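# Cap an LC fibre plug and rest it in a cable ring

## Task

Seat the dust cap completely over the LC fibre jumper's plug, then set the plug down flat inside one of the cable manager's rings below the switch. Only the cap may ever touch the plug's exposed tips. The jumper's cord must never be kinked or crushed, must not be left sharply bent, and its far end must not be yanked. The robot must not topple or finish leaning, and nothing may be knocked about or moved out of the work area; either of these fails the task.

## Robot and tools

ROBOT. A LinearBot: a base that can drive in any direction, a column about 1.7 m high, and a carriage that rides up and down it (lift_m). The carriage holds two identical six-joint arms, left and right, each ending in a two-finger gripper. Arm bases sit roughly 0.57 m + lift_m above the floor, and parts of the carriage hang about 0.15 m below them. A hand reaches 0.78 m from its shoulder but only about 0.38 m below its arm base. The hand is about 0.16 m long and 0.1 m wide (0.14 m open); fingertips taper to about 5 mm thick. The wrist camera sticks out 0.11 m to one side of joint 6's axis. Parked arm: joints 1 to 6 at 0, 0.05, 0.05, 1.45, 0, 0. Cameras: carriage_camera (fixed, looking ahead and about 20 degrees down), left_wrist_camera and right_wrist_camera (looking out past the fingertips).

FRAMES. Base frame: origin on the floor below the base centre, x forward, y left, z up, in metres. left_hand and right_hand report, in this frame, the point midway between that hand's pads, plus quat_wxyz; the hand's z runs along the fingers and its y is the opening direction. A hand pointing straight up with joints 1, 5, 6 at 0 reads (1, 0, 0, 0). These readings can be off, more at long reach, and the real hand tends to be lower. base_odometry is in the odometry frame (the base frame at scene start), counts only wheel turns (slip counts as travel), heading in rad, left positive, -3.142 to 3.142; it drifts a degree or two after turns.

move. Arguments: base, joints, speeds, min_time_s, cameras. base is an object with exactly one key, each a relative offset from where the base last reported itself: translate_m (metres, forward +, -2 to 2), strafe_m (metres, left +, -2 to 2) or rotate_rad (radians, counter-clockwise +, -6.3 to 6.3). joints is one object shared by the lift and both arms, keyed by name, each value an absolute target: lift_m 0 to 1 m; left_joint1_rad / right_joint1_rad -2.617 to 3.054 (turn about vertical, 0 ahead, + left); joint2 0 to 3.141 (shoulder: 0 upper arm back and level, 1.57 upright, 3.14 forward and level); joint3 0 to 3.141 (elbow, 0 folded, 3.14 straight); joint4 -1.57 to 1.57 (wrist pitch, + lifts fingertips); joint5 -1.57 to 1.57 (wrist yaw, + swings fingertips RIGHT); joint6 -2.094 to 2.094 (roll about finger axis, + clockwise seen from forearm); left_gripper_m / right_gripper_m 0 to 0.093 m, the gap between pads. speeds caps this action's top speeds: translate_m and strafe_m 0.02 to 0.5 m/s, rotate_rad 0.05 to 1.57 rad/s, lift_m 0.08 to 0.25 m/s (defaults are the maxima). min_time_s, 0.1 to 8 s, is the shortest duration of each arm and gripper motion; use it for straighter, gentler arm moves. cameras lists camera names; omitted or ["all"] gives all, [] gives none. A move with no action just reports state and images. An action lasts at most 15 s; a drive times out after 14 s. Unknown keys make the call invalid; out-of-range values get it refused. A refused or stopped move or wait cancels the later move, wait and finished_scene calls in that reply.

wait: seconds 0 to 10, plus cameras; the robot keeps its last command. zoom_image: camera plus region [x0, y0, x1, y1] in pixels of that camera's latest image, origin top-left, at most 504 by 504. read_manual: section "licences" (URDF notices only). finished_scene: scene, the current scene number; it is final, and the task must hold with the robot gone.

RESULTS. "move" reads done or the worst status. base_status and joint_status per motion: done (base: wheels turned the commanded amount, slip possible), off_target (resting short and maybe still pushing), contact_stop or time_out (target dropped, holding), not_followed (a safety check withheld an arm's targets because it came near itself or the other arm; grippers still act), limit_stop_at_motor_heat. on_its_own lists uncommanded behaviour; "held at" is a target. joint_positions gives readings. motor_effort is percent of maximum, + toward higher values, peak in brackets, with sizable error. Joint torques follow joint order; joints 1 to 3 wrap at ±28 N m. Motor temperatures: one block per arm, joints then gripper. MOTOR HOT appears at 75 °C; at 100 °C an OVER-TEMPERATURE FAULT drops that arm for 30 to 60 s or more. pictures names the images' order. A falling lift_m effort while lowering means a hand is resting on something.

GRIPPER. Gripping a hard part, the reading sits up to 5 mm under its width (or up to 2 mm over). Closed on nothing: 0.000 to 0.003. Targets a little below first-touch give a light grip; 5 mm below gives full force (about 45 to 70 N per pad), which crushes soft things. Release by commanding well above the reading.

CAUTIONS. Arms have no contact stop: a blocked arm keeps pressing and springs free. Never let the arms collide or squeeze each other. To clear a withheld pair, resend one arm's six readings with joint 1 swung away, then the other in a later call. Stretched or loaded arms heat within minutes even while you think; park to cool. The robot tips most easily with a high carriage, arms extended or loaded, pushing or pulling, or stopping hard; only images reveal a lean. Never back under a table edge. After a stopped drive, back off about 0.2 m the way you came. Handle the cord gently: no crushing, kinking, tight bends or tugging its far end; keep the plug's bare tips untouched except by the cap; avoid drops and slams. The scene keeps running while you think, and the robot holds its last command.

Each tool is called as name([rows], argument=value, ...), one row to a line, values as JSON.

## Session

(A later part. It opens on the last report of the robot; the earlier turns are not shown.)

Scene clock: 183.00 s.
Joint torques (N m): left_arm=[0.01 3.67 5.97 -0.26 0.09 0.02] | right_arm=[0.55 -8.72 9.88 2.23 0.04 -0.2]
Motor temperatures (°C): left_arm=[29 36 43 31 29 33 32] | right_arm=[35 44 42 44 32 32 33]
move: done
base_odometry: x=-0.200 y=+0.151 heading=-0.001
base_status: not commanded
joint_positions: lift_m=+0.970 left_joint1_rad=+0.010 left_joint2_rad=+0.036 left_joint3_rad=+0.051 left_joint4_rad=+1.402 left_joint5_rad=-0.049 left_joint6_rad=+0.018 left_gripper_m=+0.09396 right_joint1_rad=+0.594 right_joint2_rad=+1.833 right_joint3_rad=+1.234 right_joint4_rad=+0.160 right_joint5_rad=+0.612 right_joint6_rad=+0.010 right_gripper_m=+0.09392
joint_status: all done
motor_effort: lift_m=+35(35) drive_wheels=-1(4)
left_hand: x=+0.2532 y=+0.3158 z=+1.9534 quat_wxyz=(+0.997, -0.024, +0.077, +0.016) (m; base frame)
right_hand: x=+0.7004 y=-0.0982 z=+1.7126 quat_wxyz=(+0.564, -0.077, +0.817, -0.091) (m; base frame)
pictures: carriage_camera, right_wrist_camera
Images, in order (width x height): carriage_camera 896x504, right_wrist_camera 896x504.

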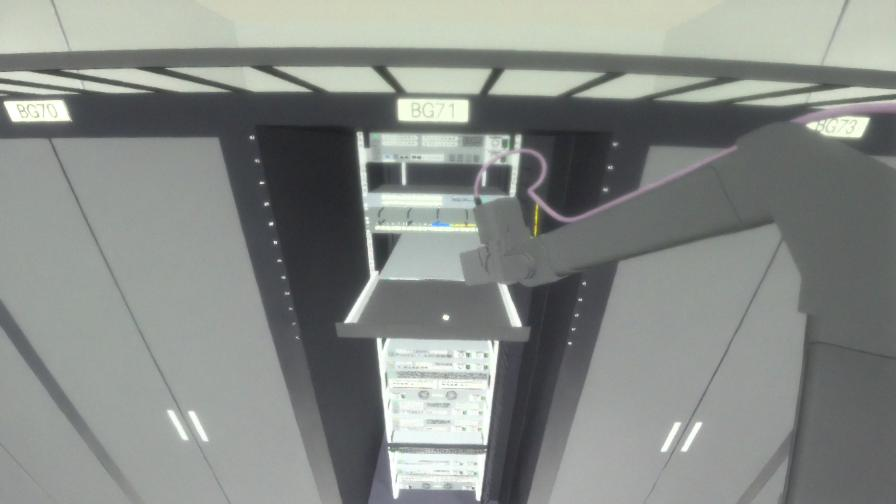

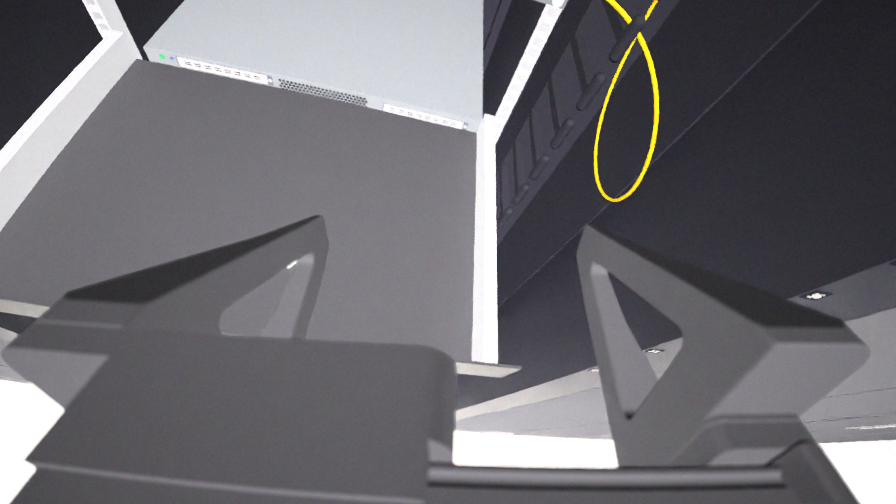

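move(joints={"right_joint1_rad": 0.85, "right_joint2_rad": 1.852, "right_joint3_rad": 1.26, "right_joint4_rad": 0.5, "right_joint5_rad": 0.85, "right_joint6_rad": 0}, min_time_s=2, cameras=[])

move(base={"translate_m": 0.25}, speeds={"translate_m": 0.1}, cameras=["carriage_camera", "right_wrist_camera"])

zoom_image(camera="right_wrist_camera", region=[200, 0, 704, 252])

Scene clock: 208.83 s.
Joint torques (N m): left_arm=[-0.01 3.66 5.98 -0.24 0.08 0.02] | right_arm=[0.49 -8.68 9.81 2.38 0.16 -0.21]
Motor temperatures (°C): left_arm=[29 36 43 31 29 33 32] | right_arm=[34 43 46 45 32 32 33]
move: done
base_odometry: x=-0.200 y=+0.151 heading=-0.001
base_status: not commanded
joint_positions: lift_m=+0.970 left_joint1_rad=+0.010 left_joint2_rad=+0.036 left_joint3_rad=+0.051 left_joint4_rad=+1.402 left_joint5_rad=-0.049 left_joint6_rad=+0.018 left_gripper_m=+0.09396 right_joint1_rad=+0.845 right_joint2_rad=+1.833 right_joint3_rad=+1.234 right_joint4_rad=+0.498 right_joint5_rad=+0.840 right_joint6_rad=+0.009 right_gripper_m=+0.09392
joint_status: all done
motor_effort: lift_m=+35(35) drive_wheels=+1(5)
left_hand: x=+0.2532 y=+0.3158 z=+1.9534 quat_wxyz=(+0.997, -0.024, +0.077, +0.016) (m; base frame)
right_hand: x=+0.6512 y=-0.0088 z=+1.7852 quat_wxyz=(+0.683, -0.025, +0.730, -0.022) (m; base frame)
pictures: none
No camera images: "cameras" was empty.

Scene clock: 212.03 s.
Joint torques (N m): left_arm=[0.01 3.66 5.94 -0.24 0.09 0.02] | right_arm=[0.24 -8.87 9.83 2.35 0.14 -0.21]
Motor temperatures (°C): left_arm=[29 36 43 31 29 33 32] | right_arm=[33 43 46 45 32 32 33]
move: done
base_odometry: x=+0.050 y=+0.151 heading=-0.001
base_status: done
joint_positions: lift_m=+0.970 left_joint1_rad=+0.010 left_joint2_rad=+0.036 left_joint3_rad=+0.051 left_joint4_rad=+1.402 left_joint5_rad=-0.049 left_joint6_rad=+0.018 left_gripper_m=+0.09396 right_joint1_rad=+0.847 right_joint2_rad=+1.835 right_joint3_rad=+1.234 right_joint4_rad=+0.502 right_joint5_rad=+0.843 right_joint6_rad=+0.009 right_gripper_m=+0.09392
joint_status: not commanded
motor_effort: lift_m=+35(35) drive_wheels=-1(11)
left_hand: x=+0.2532 y=+0.3158 z=+1.9534 quat_wxyz=(+0.997, -0.024, +0.077, +0.016) (m; base frame)
right_hand: x=+0.6508 y=-0.0080 z=+1.7848 quat_wxyz=(+0.683, -0.024, +0.730, -0.022) (m; base frame)
pictures: carriage_camera, right_wrist_camera
Images, in order (width x height): carriage_camera 896x504, right_wrist_camera 896x504.

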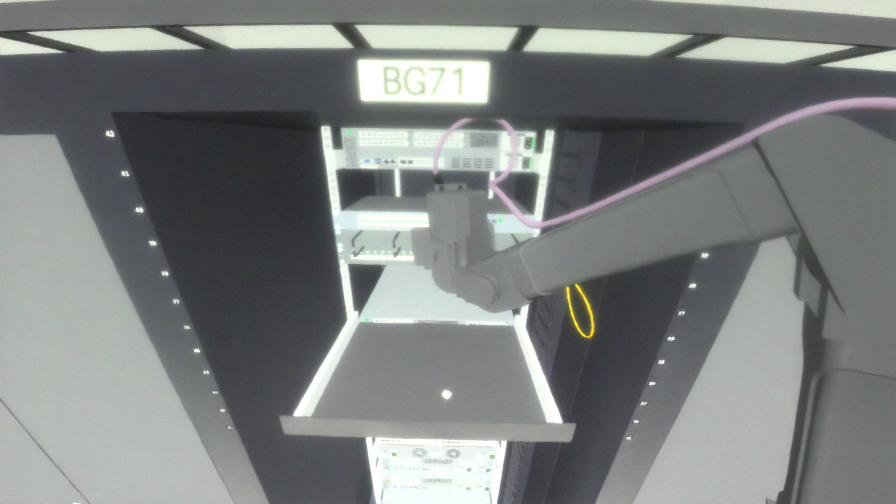

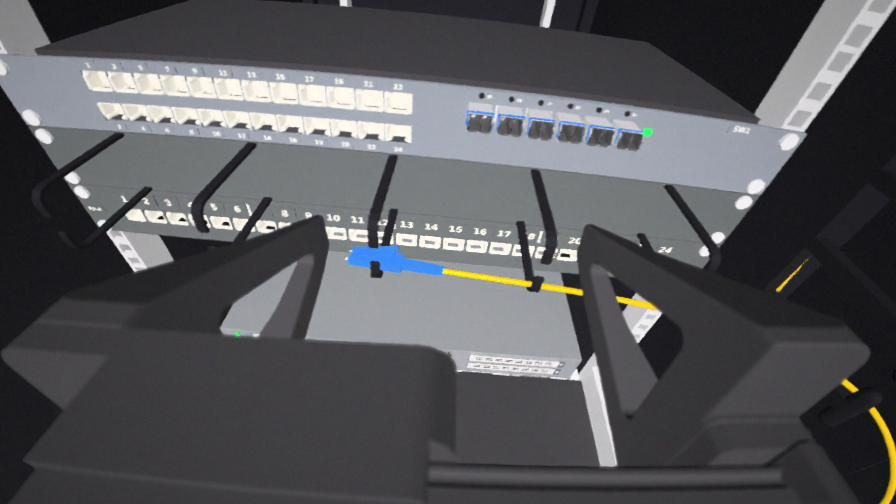

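Scaled by 1.000.

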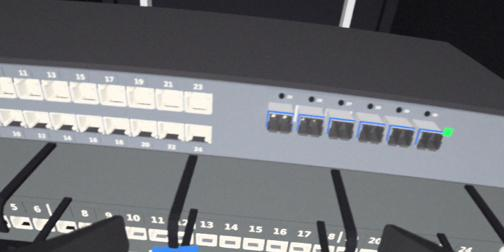

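zoom_image(camera="right_wrist_camera", region=[310, 130, 610, 300])

zoom_image(camera="right_wrist_camera", region=[330, 220, 450, 290])

zoom_image(camera="carriage_camera", region=[420, 380, 470, 408])

Scaled by 1.680 from the camera's 896x504 image, which has a finer 1280x720 frame.

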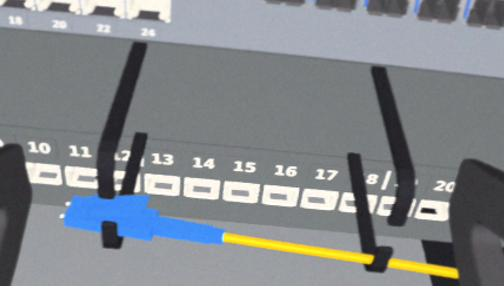

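Scaled by 4.200 from the camera's 896x504 image, which has a finer 1280x720 frame.

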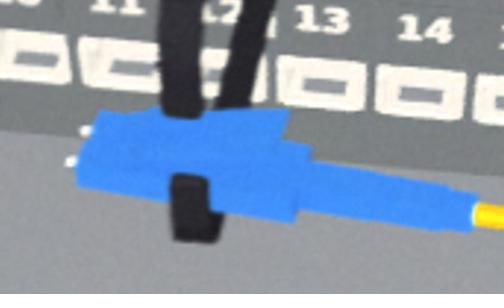

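Scaled by 10.080 from the camera's 896x504 image, which has a finer 1280x720 frame.

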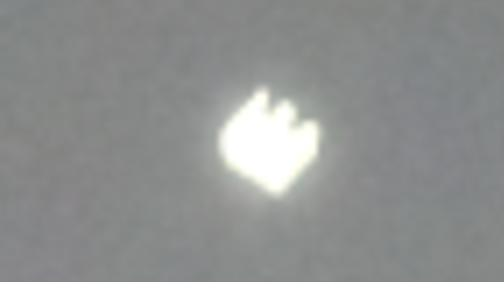

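move(base={"translate_m": -0.06}, speeds={"translate_m": 0.1}, cameras=["right_wrist_camera", "carriage_camera"])

Scene clock: 291.17 s.
Joint torques (N m): left_arm=[-0.01 3.66 5.97 -0.25 0.09 0.02] | right_arm=[0.18 -8.94 9.81 2.34 0.13 -0.21]
Motor temperatures (°C): left_arm=[29 36 43 31 29 33 32] | right_arm=[33 43 50 49 32 31 33]
move: done
base_odometry: x=-0.010 y=+0.151 heading=-0.001
base_status: done
joint_positions: lift_m=+0.970 left_joint1_rad=+0.010 left_joint2_rad=+0.036 left_joint3_rad=+0.051 left_joint4_rad=+1.402 left_joint5_rad=-0.049 left_joint6_rad=+0.018 left_gripper_m=+0.09396 right_joint1_rad=+0.849 right_joint2_rad=+1.836 right_joint3_rad=+1.234 right_joint4_rad=+0.503 right_joint5_rad=+0.843 right_joint6_rad=+0.009 right_gripper_m=+0.09392
joint_status: not commanded
motor_effort: lift_m=+35(35) drive_wheels=+0(9)
left_hand: x=+0.2533 y=+0.3158 z=+1.9534 quat_wxyz=(+0.997, -0.024, +0.077, +0.016) (m; base frame)
right_hand: x=+0.6503 y=-0.0071 z=+1.7847 quat_wxyz=(+0.683, -0.025, +0.729, -0.021) (m; base frame)
pictures: carriage_camera, right_wrist_camera
Images, in order (width x height): carriage_camera 896x504, right_wrist_camera 896x504.

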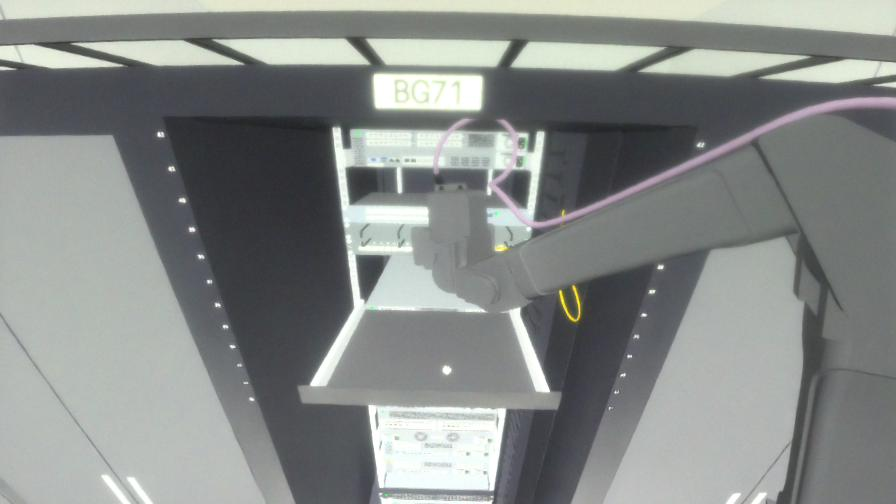

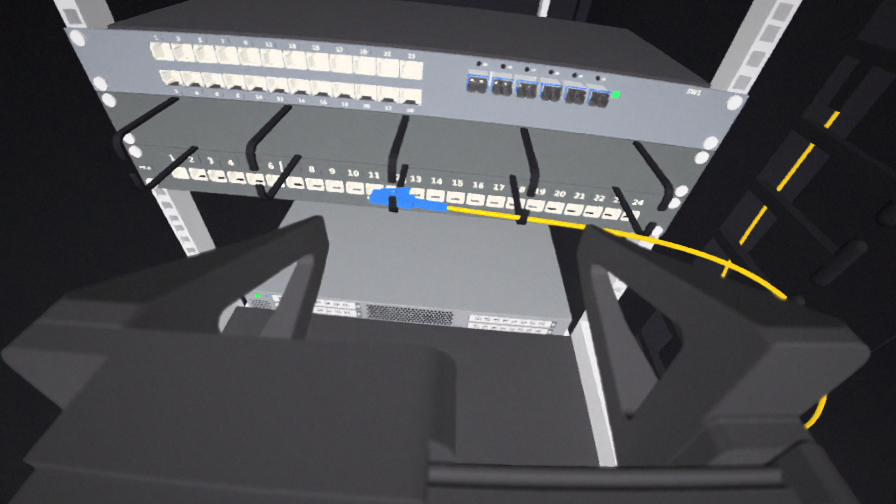

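move(joints={"right_joint1_rad": 0.4, "right_joint2_rad": 1.562, "right_joint3_rad": 0.926, "right_joint4_rad": 0.586, "right_joint5_rad": 0.4, "left_joint1_rad": -0.6}, min_time_s=2, cameras=[])

move(joints={"left_joint1_rad": -0.541, "left_joint4_rad": 0.0, "left_joint5_rad": 0, "left_joint6_rad": 0}, min_time_s=2, cameras=[])

move(joints={"left_joint2_rad": 2.083, "left_joint3_rad": 1.105, "left_joint4_rad": 0.478}, min_time_s=4)

zoom_image(camera="left_wrist_camera", region=[300, 100, 700, 350])

Scene clock: 433.47 s.
Joint torques (N m): left_arm=[-0.55 3.64 5.98 -0.24 0.09 0.02] | right_arm=[-2 -10.09 6.34 2.63 0.22 -0.22]
Motor temperatures (°C): left_arm=[29 36 43 30 29 33 32] | right_arm=[32 44 53 50 31 31 33]
move: done
base_odometry: x=-0.010 y=+0.151 heading=-0.001
base_status: not commanded
joint_positions: lift_m=+0.970 left_joint1_rad=-0.592 left_joint2_rad=+0.036 left_joint3_rad=+0.051 left_joint4_rad=+1.402 left_joint5_rad=-0.049 left_joint6_rad=+0.018 left_gripper_m=+0.09396 right_joint1_rad=+0.419 right_joint2_rad=+1.584 right_joint3_rad=+0.941 right_joint4_rad=+0.585 right_joint5_rad=+0.383 right_joint6_rad=+0.008 right_gripper_m=+0.09392
joint_status: all done
motor_effort: lift_m=+35(35) drive_wheels=+2(7)
left_hand: x=+0.2516 y=+0.2927 z=+1.9534 quat_wxyz=(+0.957, +0.000, +0.081, -0.280) (m; base frame)
right_hand: x=+0.6877 y=-0.1667 z=+1.7893 quat_wxyz=(+0.688, -0.018, +0.726, +0.008) (m; base frame)
pictures: none
No camera images: "cameras" was empty.

Scene clock: 435.90 s.
Joint torques (N m): left_arm=[0.68 1.87 7.92 2.07 0.17 -0.1] | right_arm=[-1.95 -10.1 6.32 2.61 0.21 -0.21]
Motor temperatures (°C): left_arm=[29 36 43 31 29 33 32] | right_arm=[32 44 53 50 31 31 33]
move: done
base_odometry: x=-0.010 y=+0.151 heading=-0.001
base_status: not commanded
joint_positions: lift_m=+0.970 left_joint1_rad=-0.549 left_joint2_rad=+0.036 left_joint3_rad=+0.051 left_joint4_rad=+0.008 left_joint5_rad=-0.013 left_joint6_rad=+0.011 left_gripper_m=+0.09396 right_joint1_rad=+0.419 right_joint2_rad=+1.583 right_joint3_rad=+0.941 right_joint4_rad=+0.586 right_joint5_rad=+0.382 right_joint6_rad=+0.008 right_gripper_m=+0.09392
joint_status: all done
motor_effort: lift_m=+35(35) drive_wheels=+3(6)
left_hand: x=+0.4264 y=+0.1804 z=+1.7162 quat_wxyz=(+0.691, +0.189, +0.673, -0.185) (m; base frame)
right_hand: x=+0.6875 y=-0.1666 z=+1.7895 quat_wxyz=(+0.688, -0.018, +0.725, +0.008) (m; base frame)
pictures: none
No camera images: "cameras" was empty.

Scene clock: 440.20 s.
Joint torques (N m): left_arm=[0.7 -8.44 9.88 2.2 0.16 -0.1] | right_arm=[-1.87 -10.06 6.34 2.58 0.26 -0.21]
Motor temperatures (°C): left_arm=[29 36 44 32 29 33 32] | right_arm=[32 45 52 51 31 31 33]
move: done
base_odometry: x=-0.010 y=+0.151 heading=-0.001
base_status: not commanded
joint_positions: lift_m=+0.970 left_joint1_rad=-0.549 left_joint2_rad=+2.067 left_joint3_rad=+1.071 left_joint4_rad=+0.461 left_joint5_rad=-0.011 left_joint6_rad=+0.011 left_gripper_m=+0.09396 right_joint1_rad=+0.418 right_joint2_rad=+1.583 right_joint3_rad=+0.941 right_joint4_rad=+0.587 right_joint5_rad=+0.378 right_joint6_rad=+0.008 right_gripper_m=+0.09392
joint_status: all done
motor_effort: lift_m=+35(35) drive_wheels=+3(7)
left_hand: x=+0.6775 y=+0.0264 z=+1.5715 quat_wxyz=(+0.479, +0.237, +0.836, -0.127) (m; base frame)
right_hand: x=+0.6877 y=-0.1664 z=+1.7898 quat_wxyz=(+0.689, -0.019, +0.725, +0.009) (m; base frame)
pictures: carriage_camera, left_wrist_camera, right_wrist_camera
Images, in order (width x height): carriage_camera 896x504, left_wrist_camera 896x504, right_wrist_camera 896x504.

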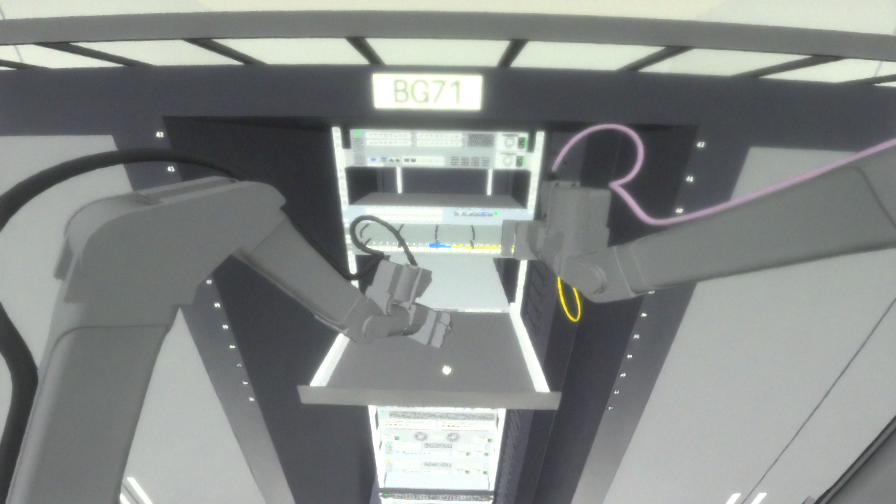

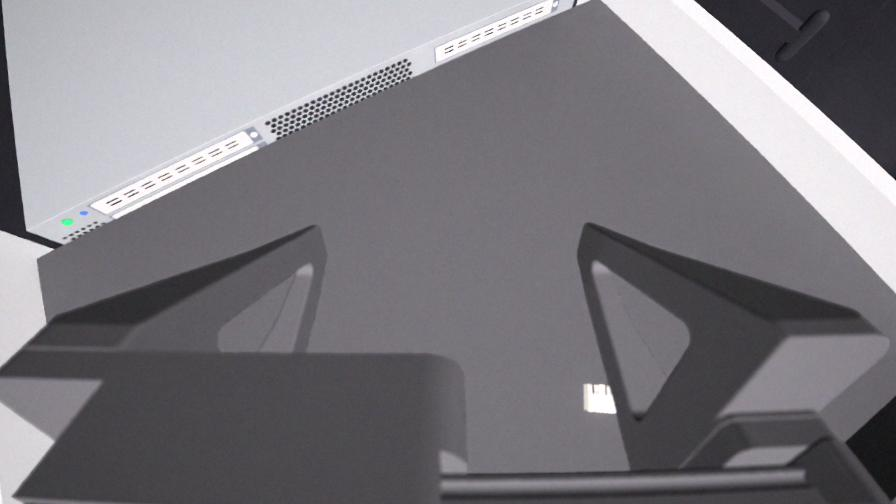

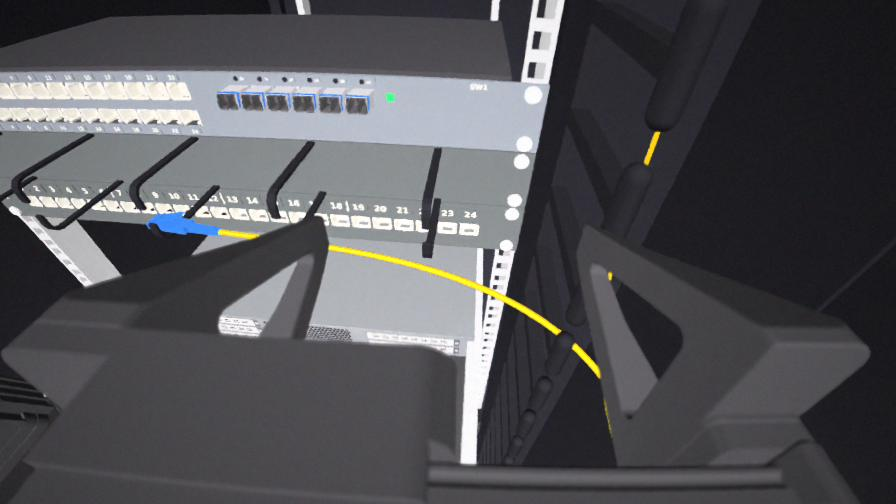

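Scaled by 1.260 from the camera's 896x504 image, which has a finer 1280x720 frame.

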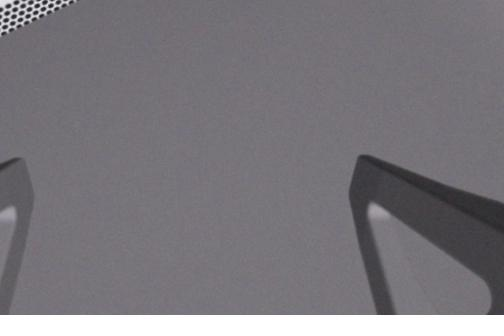

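zoom_image(camera="left_wrist_camera", region=[540, 350, 660, 440])

Scaled by 4.200 from the camera's 896x504 image, which has a finer 1280x720 frame.

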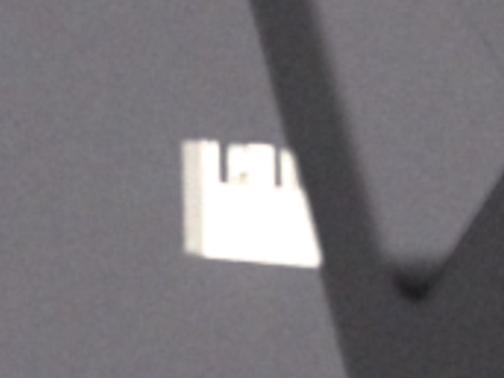

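zoom_image(camera="carriage_camera", region=[340, 240, 560, 420])

Scaled by 2.291 from the camera's 896x504 image, which has a finer 1280x720 frame.

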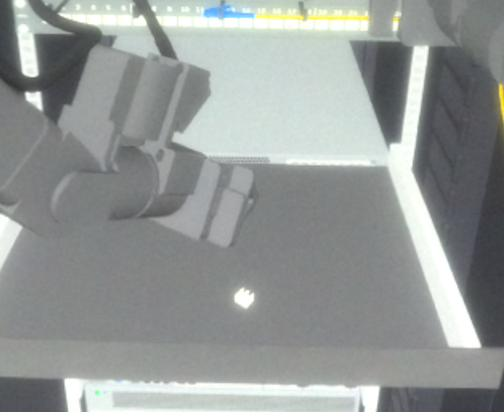

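move(joints={"left_joint1_rad": -0.689, "left_joint2_rad": 1.917, "left_joint3_rad": 0.837, "left_joint4_rad": 0.577, "left_joint5_rad": -0.06}, min_time_s=2, cameras=["left_wrist_camera", "carriage_camera"])

zoom_image(camera="left_wrist_camera", region=[380, 200, 560, 320])

zoom_image(camera="carriage_camera", region=[340, 300, 560, 420])

Scene clock: 482.47 s.
Joint torques (N m): left_arm=[-0.58 -11.77 5.12 2.19 -0.08 -0.09] | right_arm=[-1.88 -10.1 6.37 2.59 0.26 -0.21]
Motor temperatures (°C): left_arm=[29 43 47 38 29 33 32] | right_arm=[32 46 48 53 31 31 33]
move: done
base_odometry: x=-0.010 y=+0.151 heading=-0.001
base_status: not commanded
joint_positions: lift_m=+0.970 left_joint1_rad=-0.681 left_joint2_rad=+1.957 left_joint3_rad=+0.852 left_joint4_rad=+0.560 left_joint5_rad=-0.046 left_joint6_rad=+0.011 left_gripper_m=+0.09396 right_joint1_rad=+0.418 right_joint2_rad=+1.583 right_joint3_rad=+0.941 right_joint4_rad=+0.587 right_joint5_rad=+0.377 right_joint6_rad=+0.008 right_gripper_m=+0.09392
joint_status: all done
motor_effort: lift_m=+35(35) drive_wheels=+0(7)
left_hand: x=+0.6034 y=+0.0025 z=+1.5627 quat_wxyz=(+0.470, +0.285, +0.823, -0.142) (m; base frame)
right_hand: x=+0.6877 y=-0.1663 z=+1.7898 quat_wxyz=(+0.689, -0.019, +0.725, +0.010) (m; base frame)
pictures: carriage_camera, left_wrist_camera
Images, in order (width x height): carriage_camera 896x504, left_wrist_camera 896x504.

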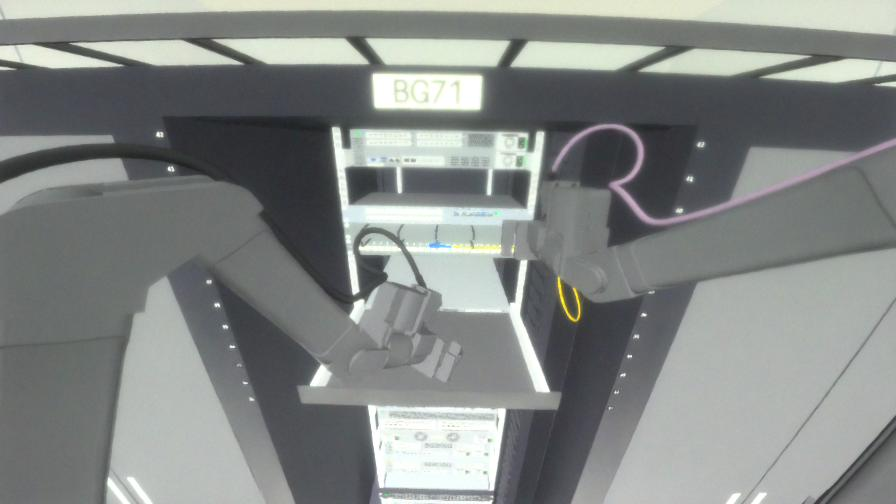

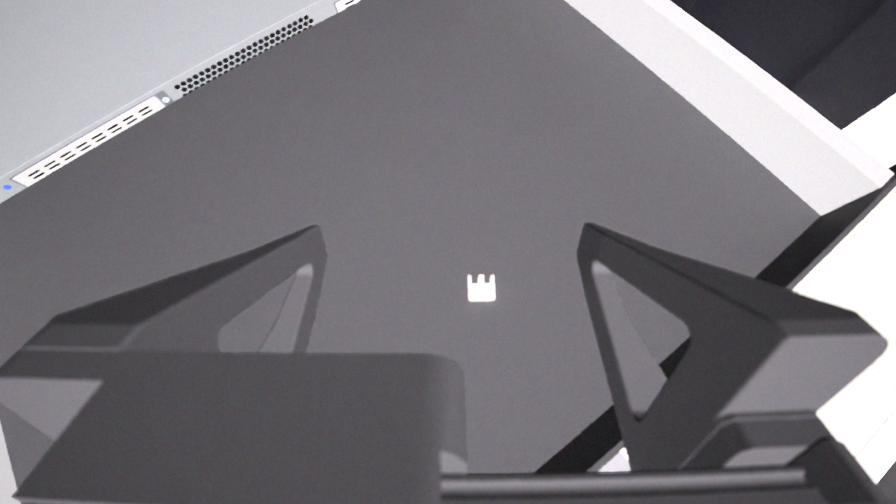

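Scaled by 2.800 from the camera's 896x504 image, which has a finer 1280x720 frame.

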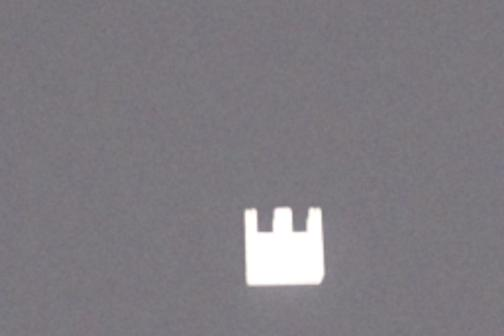

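Scaled by 2.291 from the camera's 896x504 image, which has a finer 1280x720 frame.

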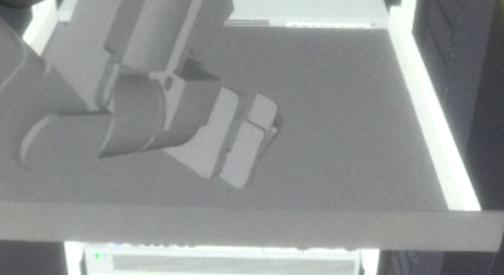

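move(joints={"right_joint1_rad": 0.65, "right_joint5_rad": 0.65, "left_joint1_rad": -0.635, "left_joint2_rad": 2.008, "left_joint3_rad": 1.45, "left_joint4_rad": -0.556, "left_joint5_rad": 0.0, "left_joint6_rad": 0}, min_time_s=2.5, cameras=[])

move(base={"strafe_m": -0.04}, speeds={"strafe_m": 0.05})

zoom_image(camera="left_wrist_camera", region=[380, 150, 560, 270])

zoom_image(camera="carriage_camera", region=[340, 300, 560, 420])

Scene clock: 511.80 s.
Joint torques (N m): left_arm=[0.7 -8.28 10.67 1.09 0.18 -0.1] | right_arm=[0.55 -9.99 6.26 2.46 0.12 -0.2]
Motor temperatures (°C): left_arm=[29 47 45 39 29 33 32] | right_arm=[32 47 47 54 31 31 33]
move: done
base_odometry: x=-0.010 y=+0.151 heading=-0.001
base_status: not commanded
joint_positions: lift_m=+0.970 left_joint1_rad=-0.643 left_joint2_rad=+1.991 left_joint3_rad=+1.413 left_joint4_rad=-0.545 left_joint5_rad=-0.014 left_joint6_rad=+0.011 left_gripper_m=+0.09396 right_joint1_rad=+0.644 right_joint2_rad=+1.583 right_joint3_rad=+0.941 right_joint4_rad=+0.587 right_joint5_rad=+0.640 right_joint6_rad=+0.008 right_gripper_m=+0.09392
joint_status: all done
motor_effort: lift_m=+35(35) drive_wheels=+2(6)
left_hand: x=+0.5945 y=+0.0257 z=+1.5736 quat_wxyz=(+0.213, +0.312, +0.924, -0.063) (m; base frame)
right_hand: x=+0.6503 y=-0.1087 z=+1.7910 quat_wxyz=(+0.691, -0.010, +0.723, -0.008) (m; base frame)
pictures: none
No camera images: "cameras" was empty.

Scene clock: 513.10 s.
Joint torques (N m): left_arm=[0.28 -8.28 10.65 1.13 0.14 -0.08] | right_arm=[0.16 -9.78 6.27 2.46 0.1 -0.21]
Motor temperatures (°C): left_arm=[29 47 45 39 29 33 32] | right_arm=[32 47 47 54 31 31 33]
move: done
base_odometry: x=-0.010 y=+0.111 heading=-0.001
base_status: done
joint_positions: lift_m=+0.970 left_joint1_rad=-0.637 left_joint2_rad=+1.991 left_joint3_rad=+1.413 left_joint4_rad=-0.549 left_joint5_rad=-0.011 left_joint6_rad=+0.011 left_gripper_m=+0.09396 right_joint1_rad=+0.647 right_joint2_rad=+1.581 right_joint3_rad=+0.941 right_joint4_rad=+0.588 right_joint5_rad=+0.643 right_joint6_rad=+0.008 right_gripper_m=+0.09392
joint_status: not commanded
motor_effort: lift_m=+35(35) drive_wheels=+3(7)
left_hand: x=+0.5951 y=+0.0280 z=+1.5731 quat_wxyz=(+0.211, +0.309, +0.925, -0.063) (m; base frame)
right_hand: x=+0.6495 y=-0.1081 z=+1.7920 quat_wxyz=(+0.692, -0.010, +0.722, -0.007) (m; base frame)
pictures: carriage_camera, left_wrist_camera, right_wrist_camera
Images, in order (width x height): carriage_camera 896x504, left_wrist_camera 896x504, right_wrist_camera 896x504.

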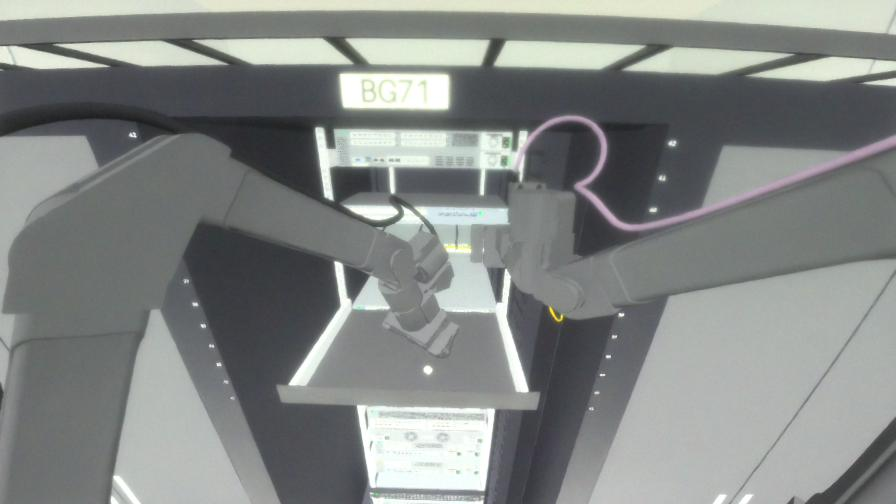

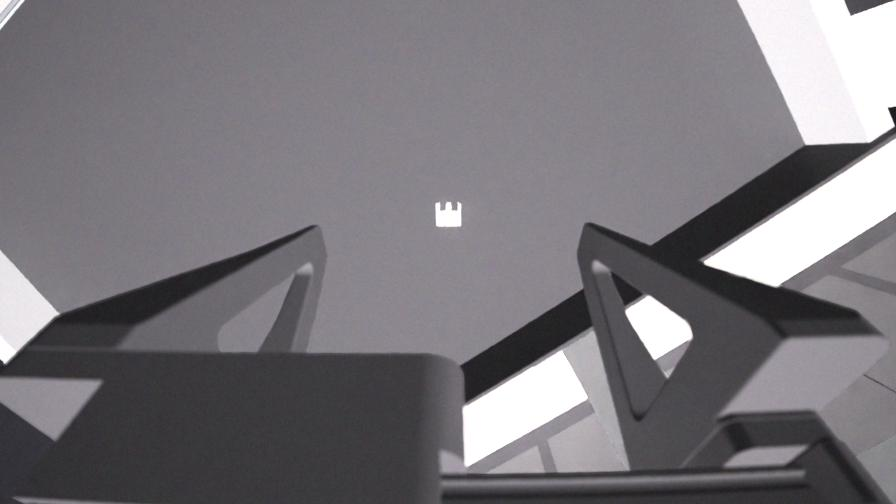

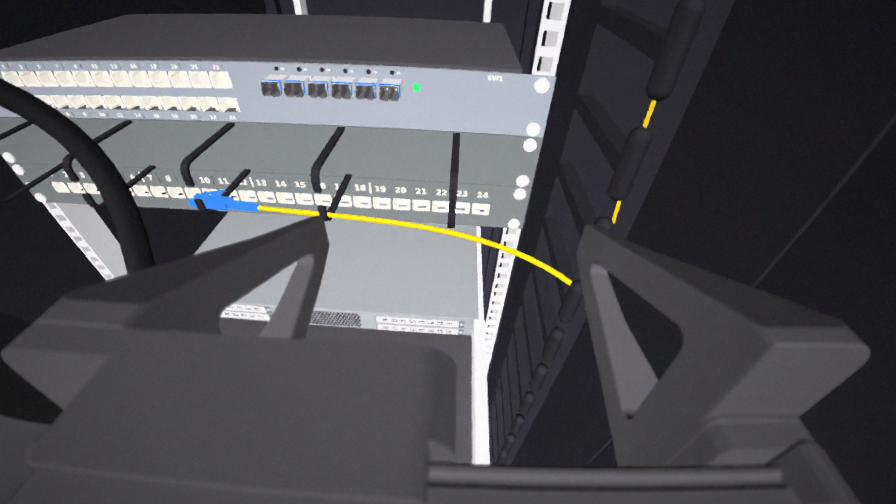

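Scaled by 2.800 from the camera's 896x504 image, which has a finer 1280x720 frame.

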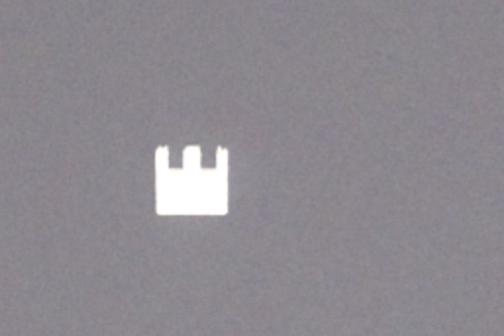

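Scaled by 2.291 from the camera's 896x504 image, which has a finer 1280x720 frame.

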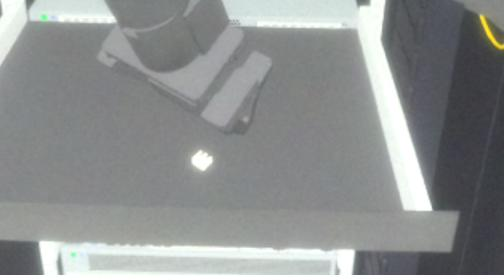

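move(base={"translate_m": 0.006}, joints={"lift_m": 0.925, "left_gripper_m": 0.04}, speeds={"translate_m": 0.02, "lift_m": 0.08}, cameras=["left_wrist_camera", "carriage_camera"])

zoom_image(camera="left_wrist_camera", region=[360, 150, 560, 280])

zoom_image(camera="carriage_camera", region=[340, 240, 560, 360])

Scene clock: 527.17 s.
Joint torques (N m): left_arm=[0.18 -8.88 10.1 1.16 0.14 -0.1] | right_arm=[0.16 -9.16 6.6 2.42 0.11 -0.2]
Motor temperatures (°C): left_arm=[29 46 47 37 29 33 32] | right_arm=[32 46 47 54 31 31 33]
move: done
base_odometry: x=-0.004 y=+0.111 heading=-0.001
base_status: done
joint_positions: lift_m=+0.925 left_joint1_rad=-0.637 left_joint2_rad=+1.998 left_joint3_rad=+1.419 left_joint4_rad=-0.553 left_joint5_rad=-0.010 left_joint6_rad=+0.011 left_gripper_m=+0.04013 right_joint1_rad=+0.648 right_joint2_rad=+1.575 right_joint3_rad=+0.937 right_joint4_rad=+0.591 right_joint5_rad=+0.644 right_joint6_rad=+0.008 right_gripper_m=+0.09392
joint_status: all done
motor_effort: lift_m=+34(36) drive_wheels=+3(9)
left_hand: x=+0.5955 y=+0.0276 z=+1.5268 quat_wxyz=(+0.209, +0.310, +0.926, -0.062) (m; base frame)
right_hand: x=+0.6483 y=-0.1087 z=+1.7487 quat_wxyz=(+0.693, -0.009, +0.720, -0.006) (m; base frame)
pictures: carriage_camera, left_wrist_camera
Images, in order (width x height): carriage_camera 896x504, left_wrist_camera 896x504.

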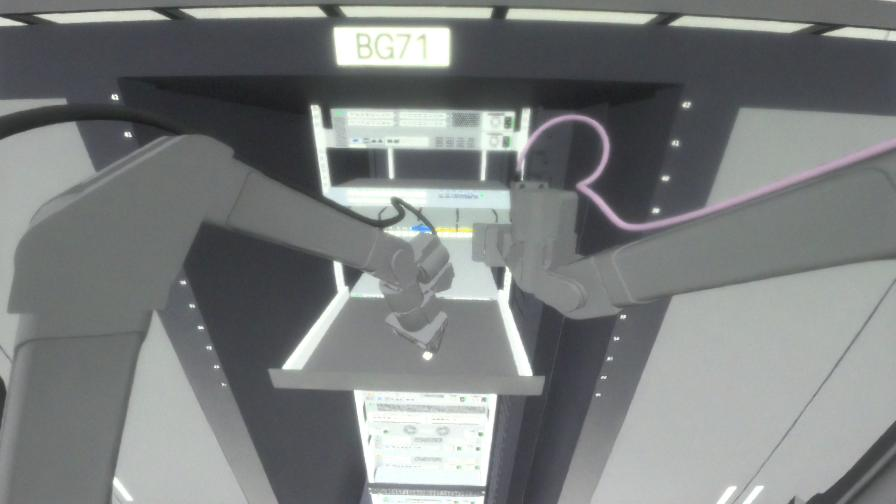

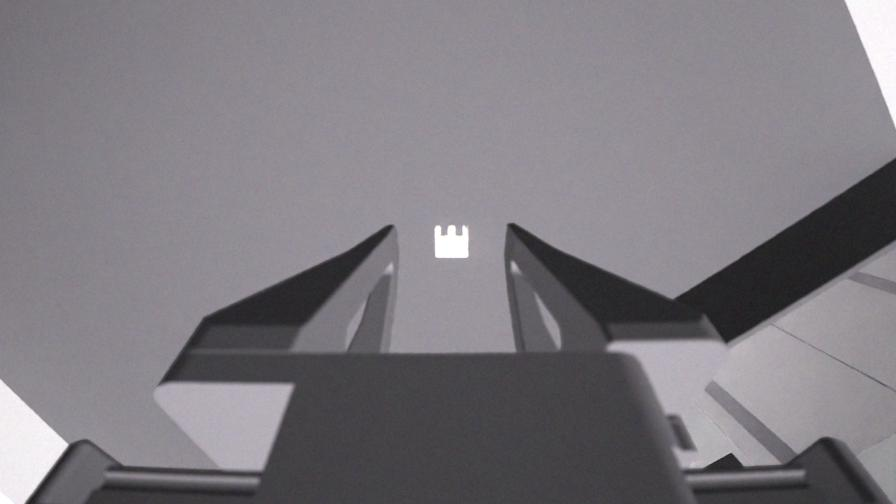

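Scaled by 2.520 from the camera's 896x504 image, which has a finer 1280x720 frame.

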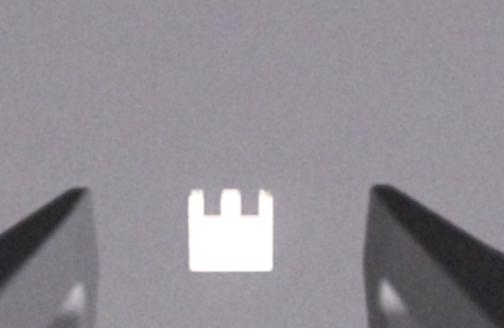

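Scaled by 2.291 from the camera's 896x504 image, which has a finer 1280x720 frame.

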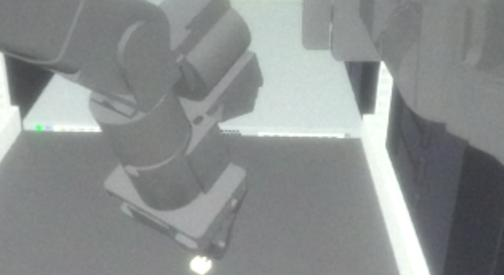

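move(joints={"lift_m": 0.905, "left_gripper_m": 0.03}, speeds={"lift_m": 0.08}, cameras=["left_wrist_camera", "carriage_camera"])

zoom_image(camera="left_wrist_camera", region=[360, 180, 560, 310])

zoom_image(camera="carriage_camera", region=[380, 290, 480, 370])

Scene clock: 535.87 s.
Joint torques (N m): left_arm=[0.25 -9.1 9.87 1.18 0.14 -0.09] | right_arm=[0.2 -9.06 6.68 2.4 0.09 -0.21]
Motor temperatures (°C): left_arm=[29 46 48 37 29 33 32] | right_arm=[32 45 47 53 31 30 33]
move: done
base_odometry: x=-0.004 y=+0.111 heading=-0.001
base_status: not commanded
joint_positions: lift_m=+0.905 left_joint1_rad=-0.637 left_joint2_rad=+2.000 left_joint3_rad=+1.423 left_joint4_rad=-0.556 left_joint5_rad=-0.010 left_joint6_rad=+0.011 left_gripper_m=+0.03013 right_joint1_rad=+0.648 right_joint2_rad=+1.574 right_joint3_rad=+0.936 right_joint4_rad=+0.592 right_joint5_rad=+0.644 right_joint6_rad=+0.008 right_gripper_m=+0.09392
joint_status: all done
motor_effort: lift_m=+35(36) drive_wheels=-4(4)
left_hand: x=+0.5957 y=+0.0275 z=+1.5065 quat_wxyz=(+0.208, +0.310, +0.926, -0.062) (m; base frame)
right_hand: x=+0.6481 y=-0.1088 z=+1.7290 quat_wxyz=(+0.694, -0.008, +0.720, -0.006) (m; base frame)
pictures: carriage_camera, left_wrist_camera
Images, in order (width x height): carriage_camera 896x504, left_wrist_camera 896x504.

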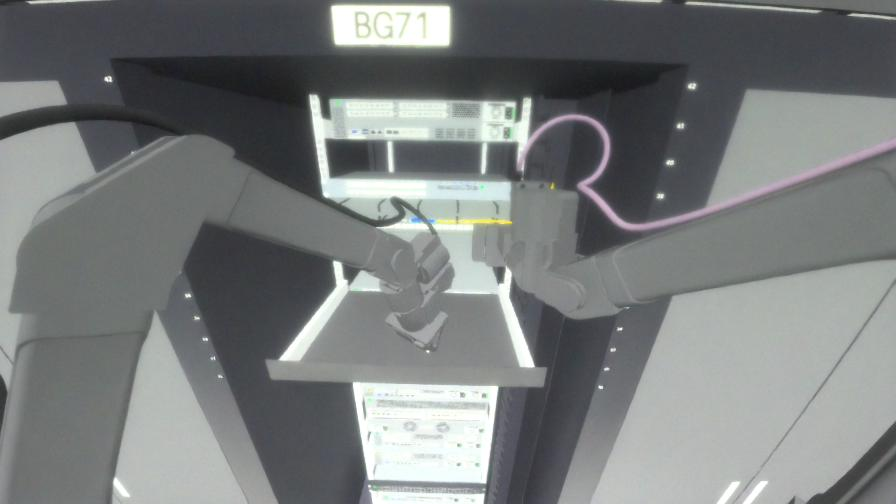

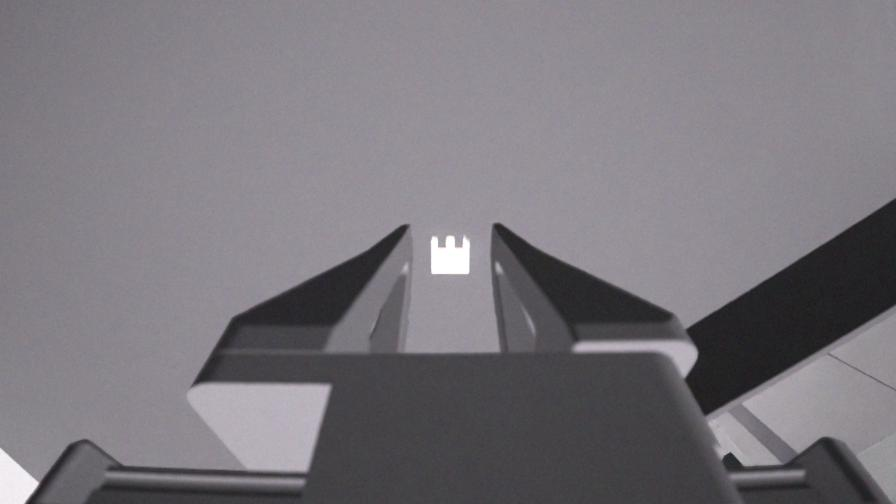

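Scaled by 2.520 from the camera's 896x504 image, which has a finer 1280x720 frame.

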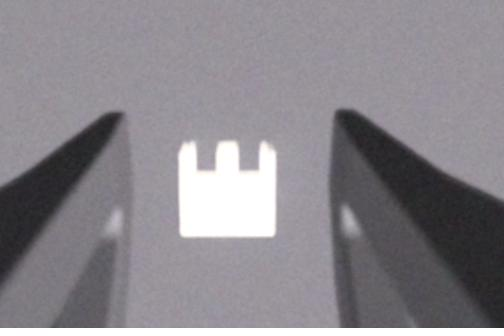

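Scaled by 5.040 from the camera's 896x504 image, which has a finer 1280x720 frame.

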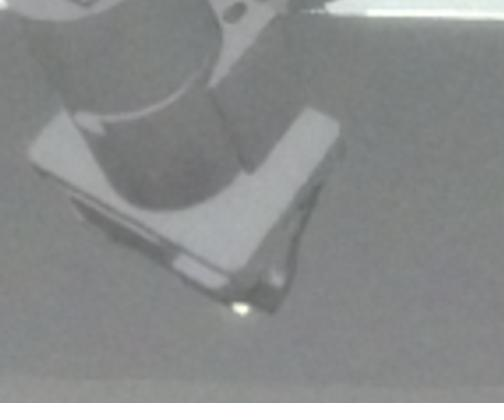

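move(joints={"left_joint2_rad": 1.966, "left_joint3_rad": 1.39, "left_joint4_rad": -0.538}, min_time_s=1.5, cameras=["left_wrist_camera"])

zoom_image(camera="left_wrist_camera", region=[360, 180, 560, 310])

Scene clock: 564.50 s.
Joint torques (N m): left_arm=[0.24 -12.41 5.56 1.26 0.14 -0.08] | right_arm=[0.24 -9.03 6.67 2.41 0.09 -0.21]
Motor temperatures (°C): left_arm=[29 49 50 36 29 33 32] | right_arm=[32 46 47 53 31 30 33]
move: done
base_odometry: x=-0.004 y=+0.111 heading=-0.001
base_status: not commanded
joint_positions: lift_m=+0.905 left_joint1_rad=-0.637 left_joint2_rad=+1.999 left_joint3_rad=+1.411 left_joint4_rad=-0.546 left_joint5_rad=-0.010 left_joint6_rad=+0.010 left_gripper_m=+0.03013 right_joint1_rad=+0.648 right_joint2_rad=+1.574 right_joint3_rad=+0.936 right_joint4_rad=+0.592 right_joint5_rad=+0.644 right_joint6_rad=+0.008 right_gripper_m=+0.09392
joint_status: all done
motor_effort: lift_m=+35(35) drive_wheels=+0(6)
left_hand: x=+0.5947 y=+0.0281 z=+1.5041 quat_wxyz=(+0.208, +0.309, +0.926, -0.062) (m; base frame)
right_hand: x=+0.6481 y=-0.1088 z=+1.7290 quat_wxyz=(+0.694, -0.008, +0.720, -0.006) (m; base frame)
pictures: left_wrist_camera
Images, in order (width x height): left_wrist_camera 896x504.

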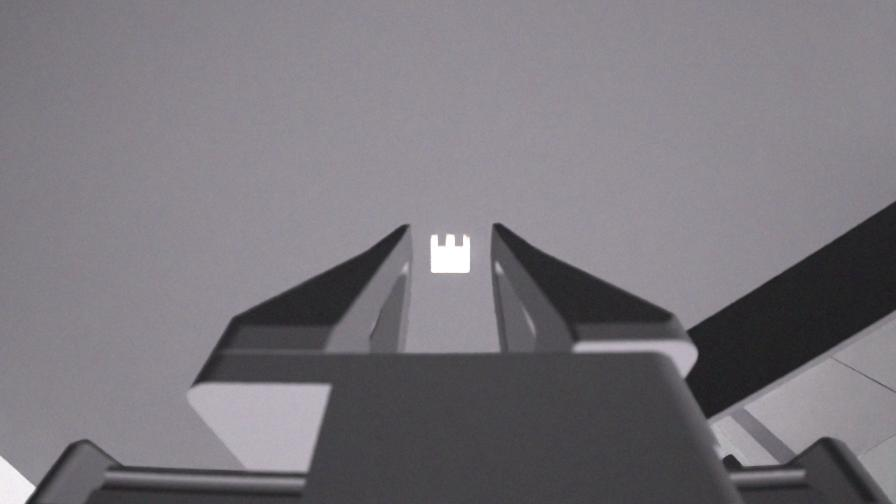

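Scaled by 2.520 from the camera's 896x504 image, which has a finer 1280x720 frame.

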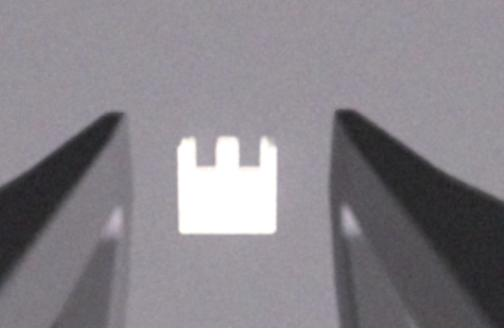

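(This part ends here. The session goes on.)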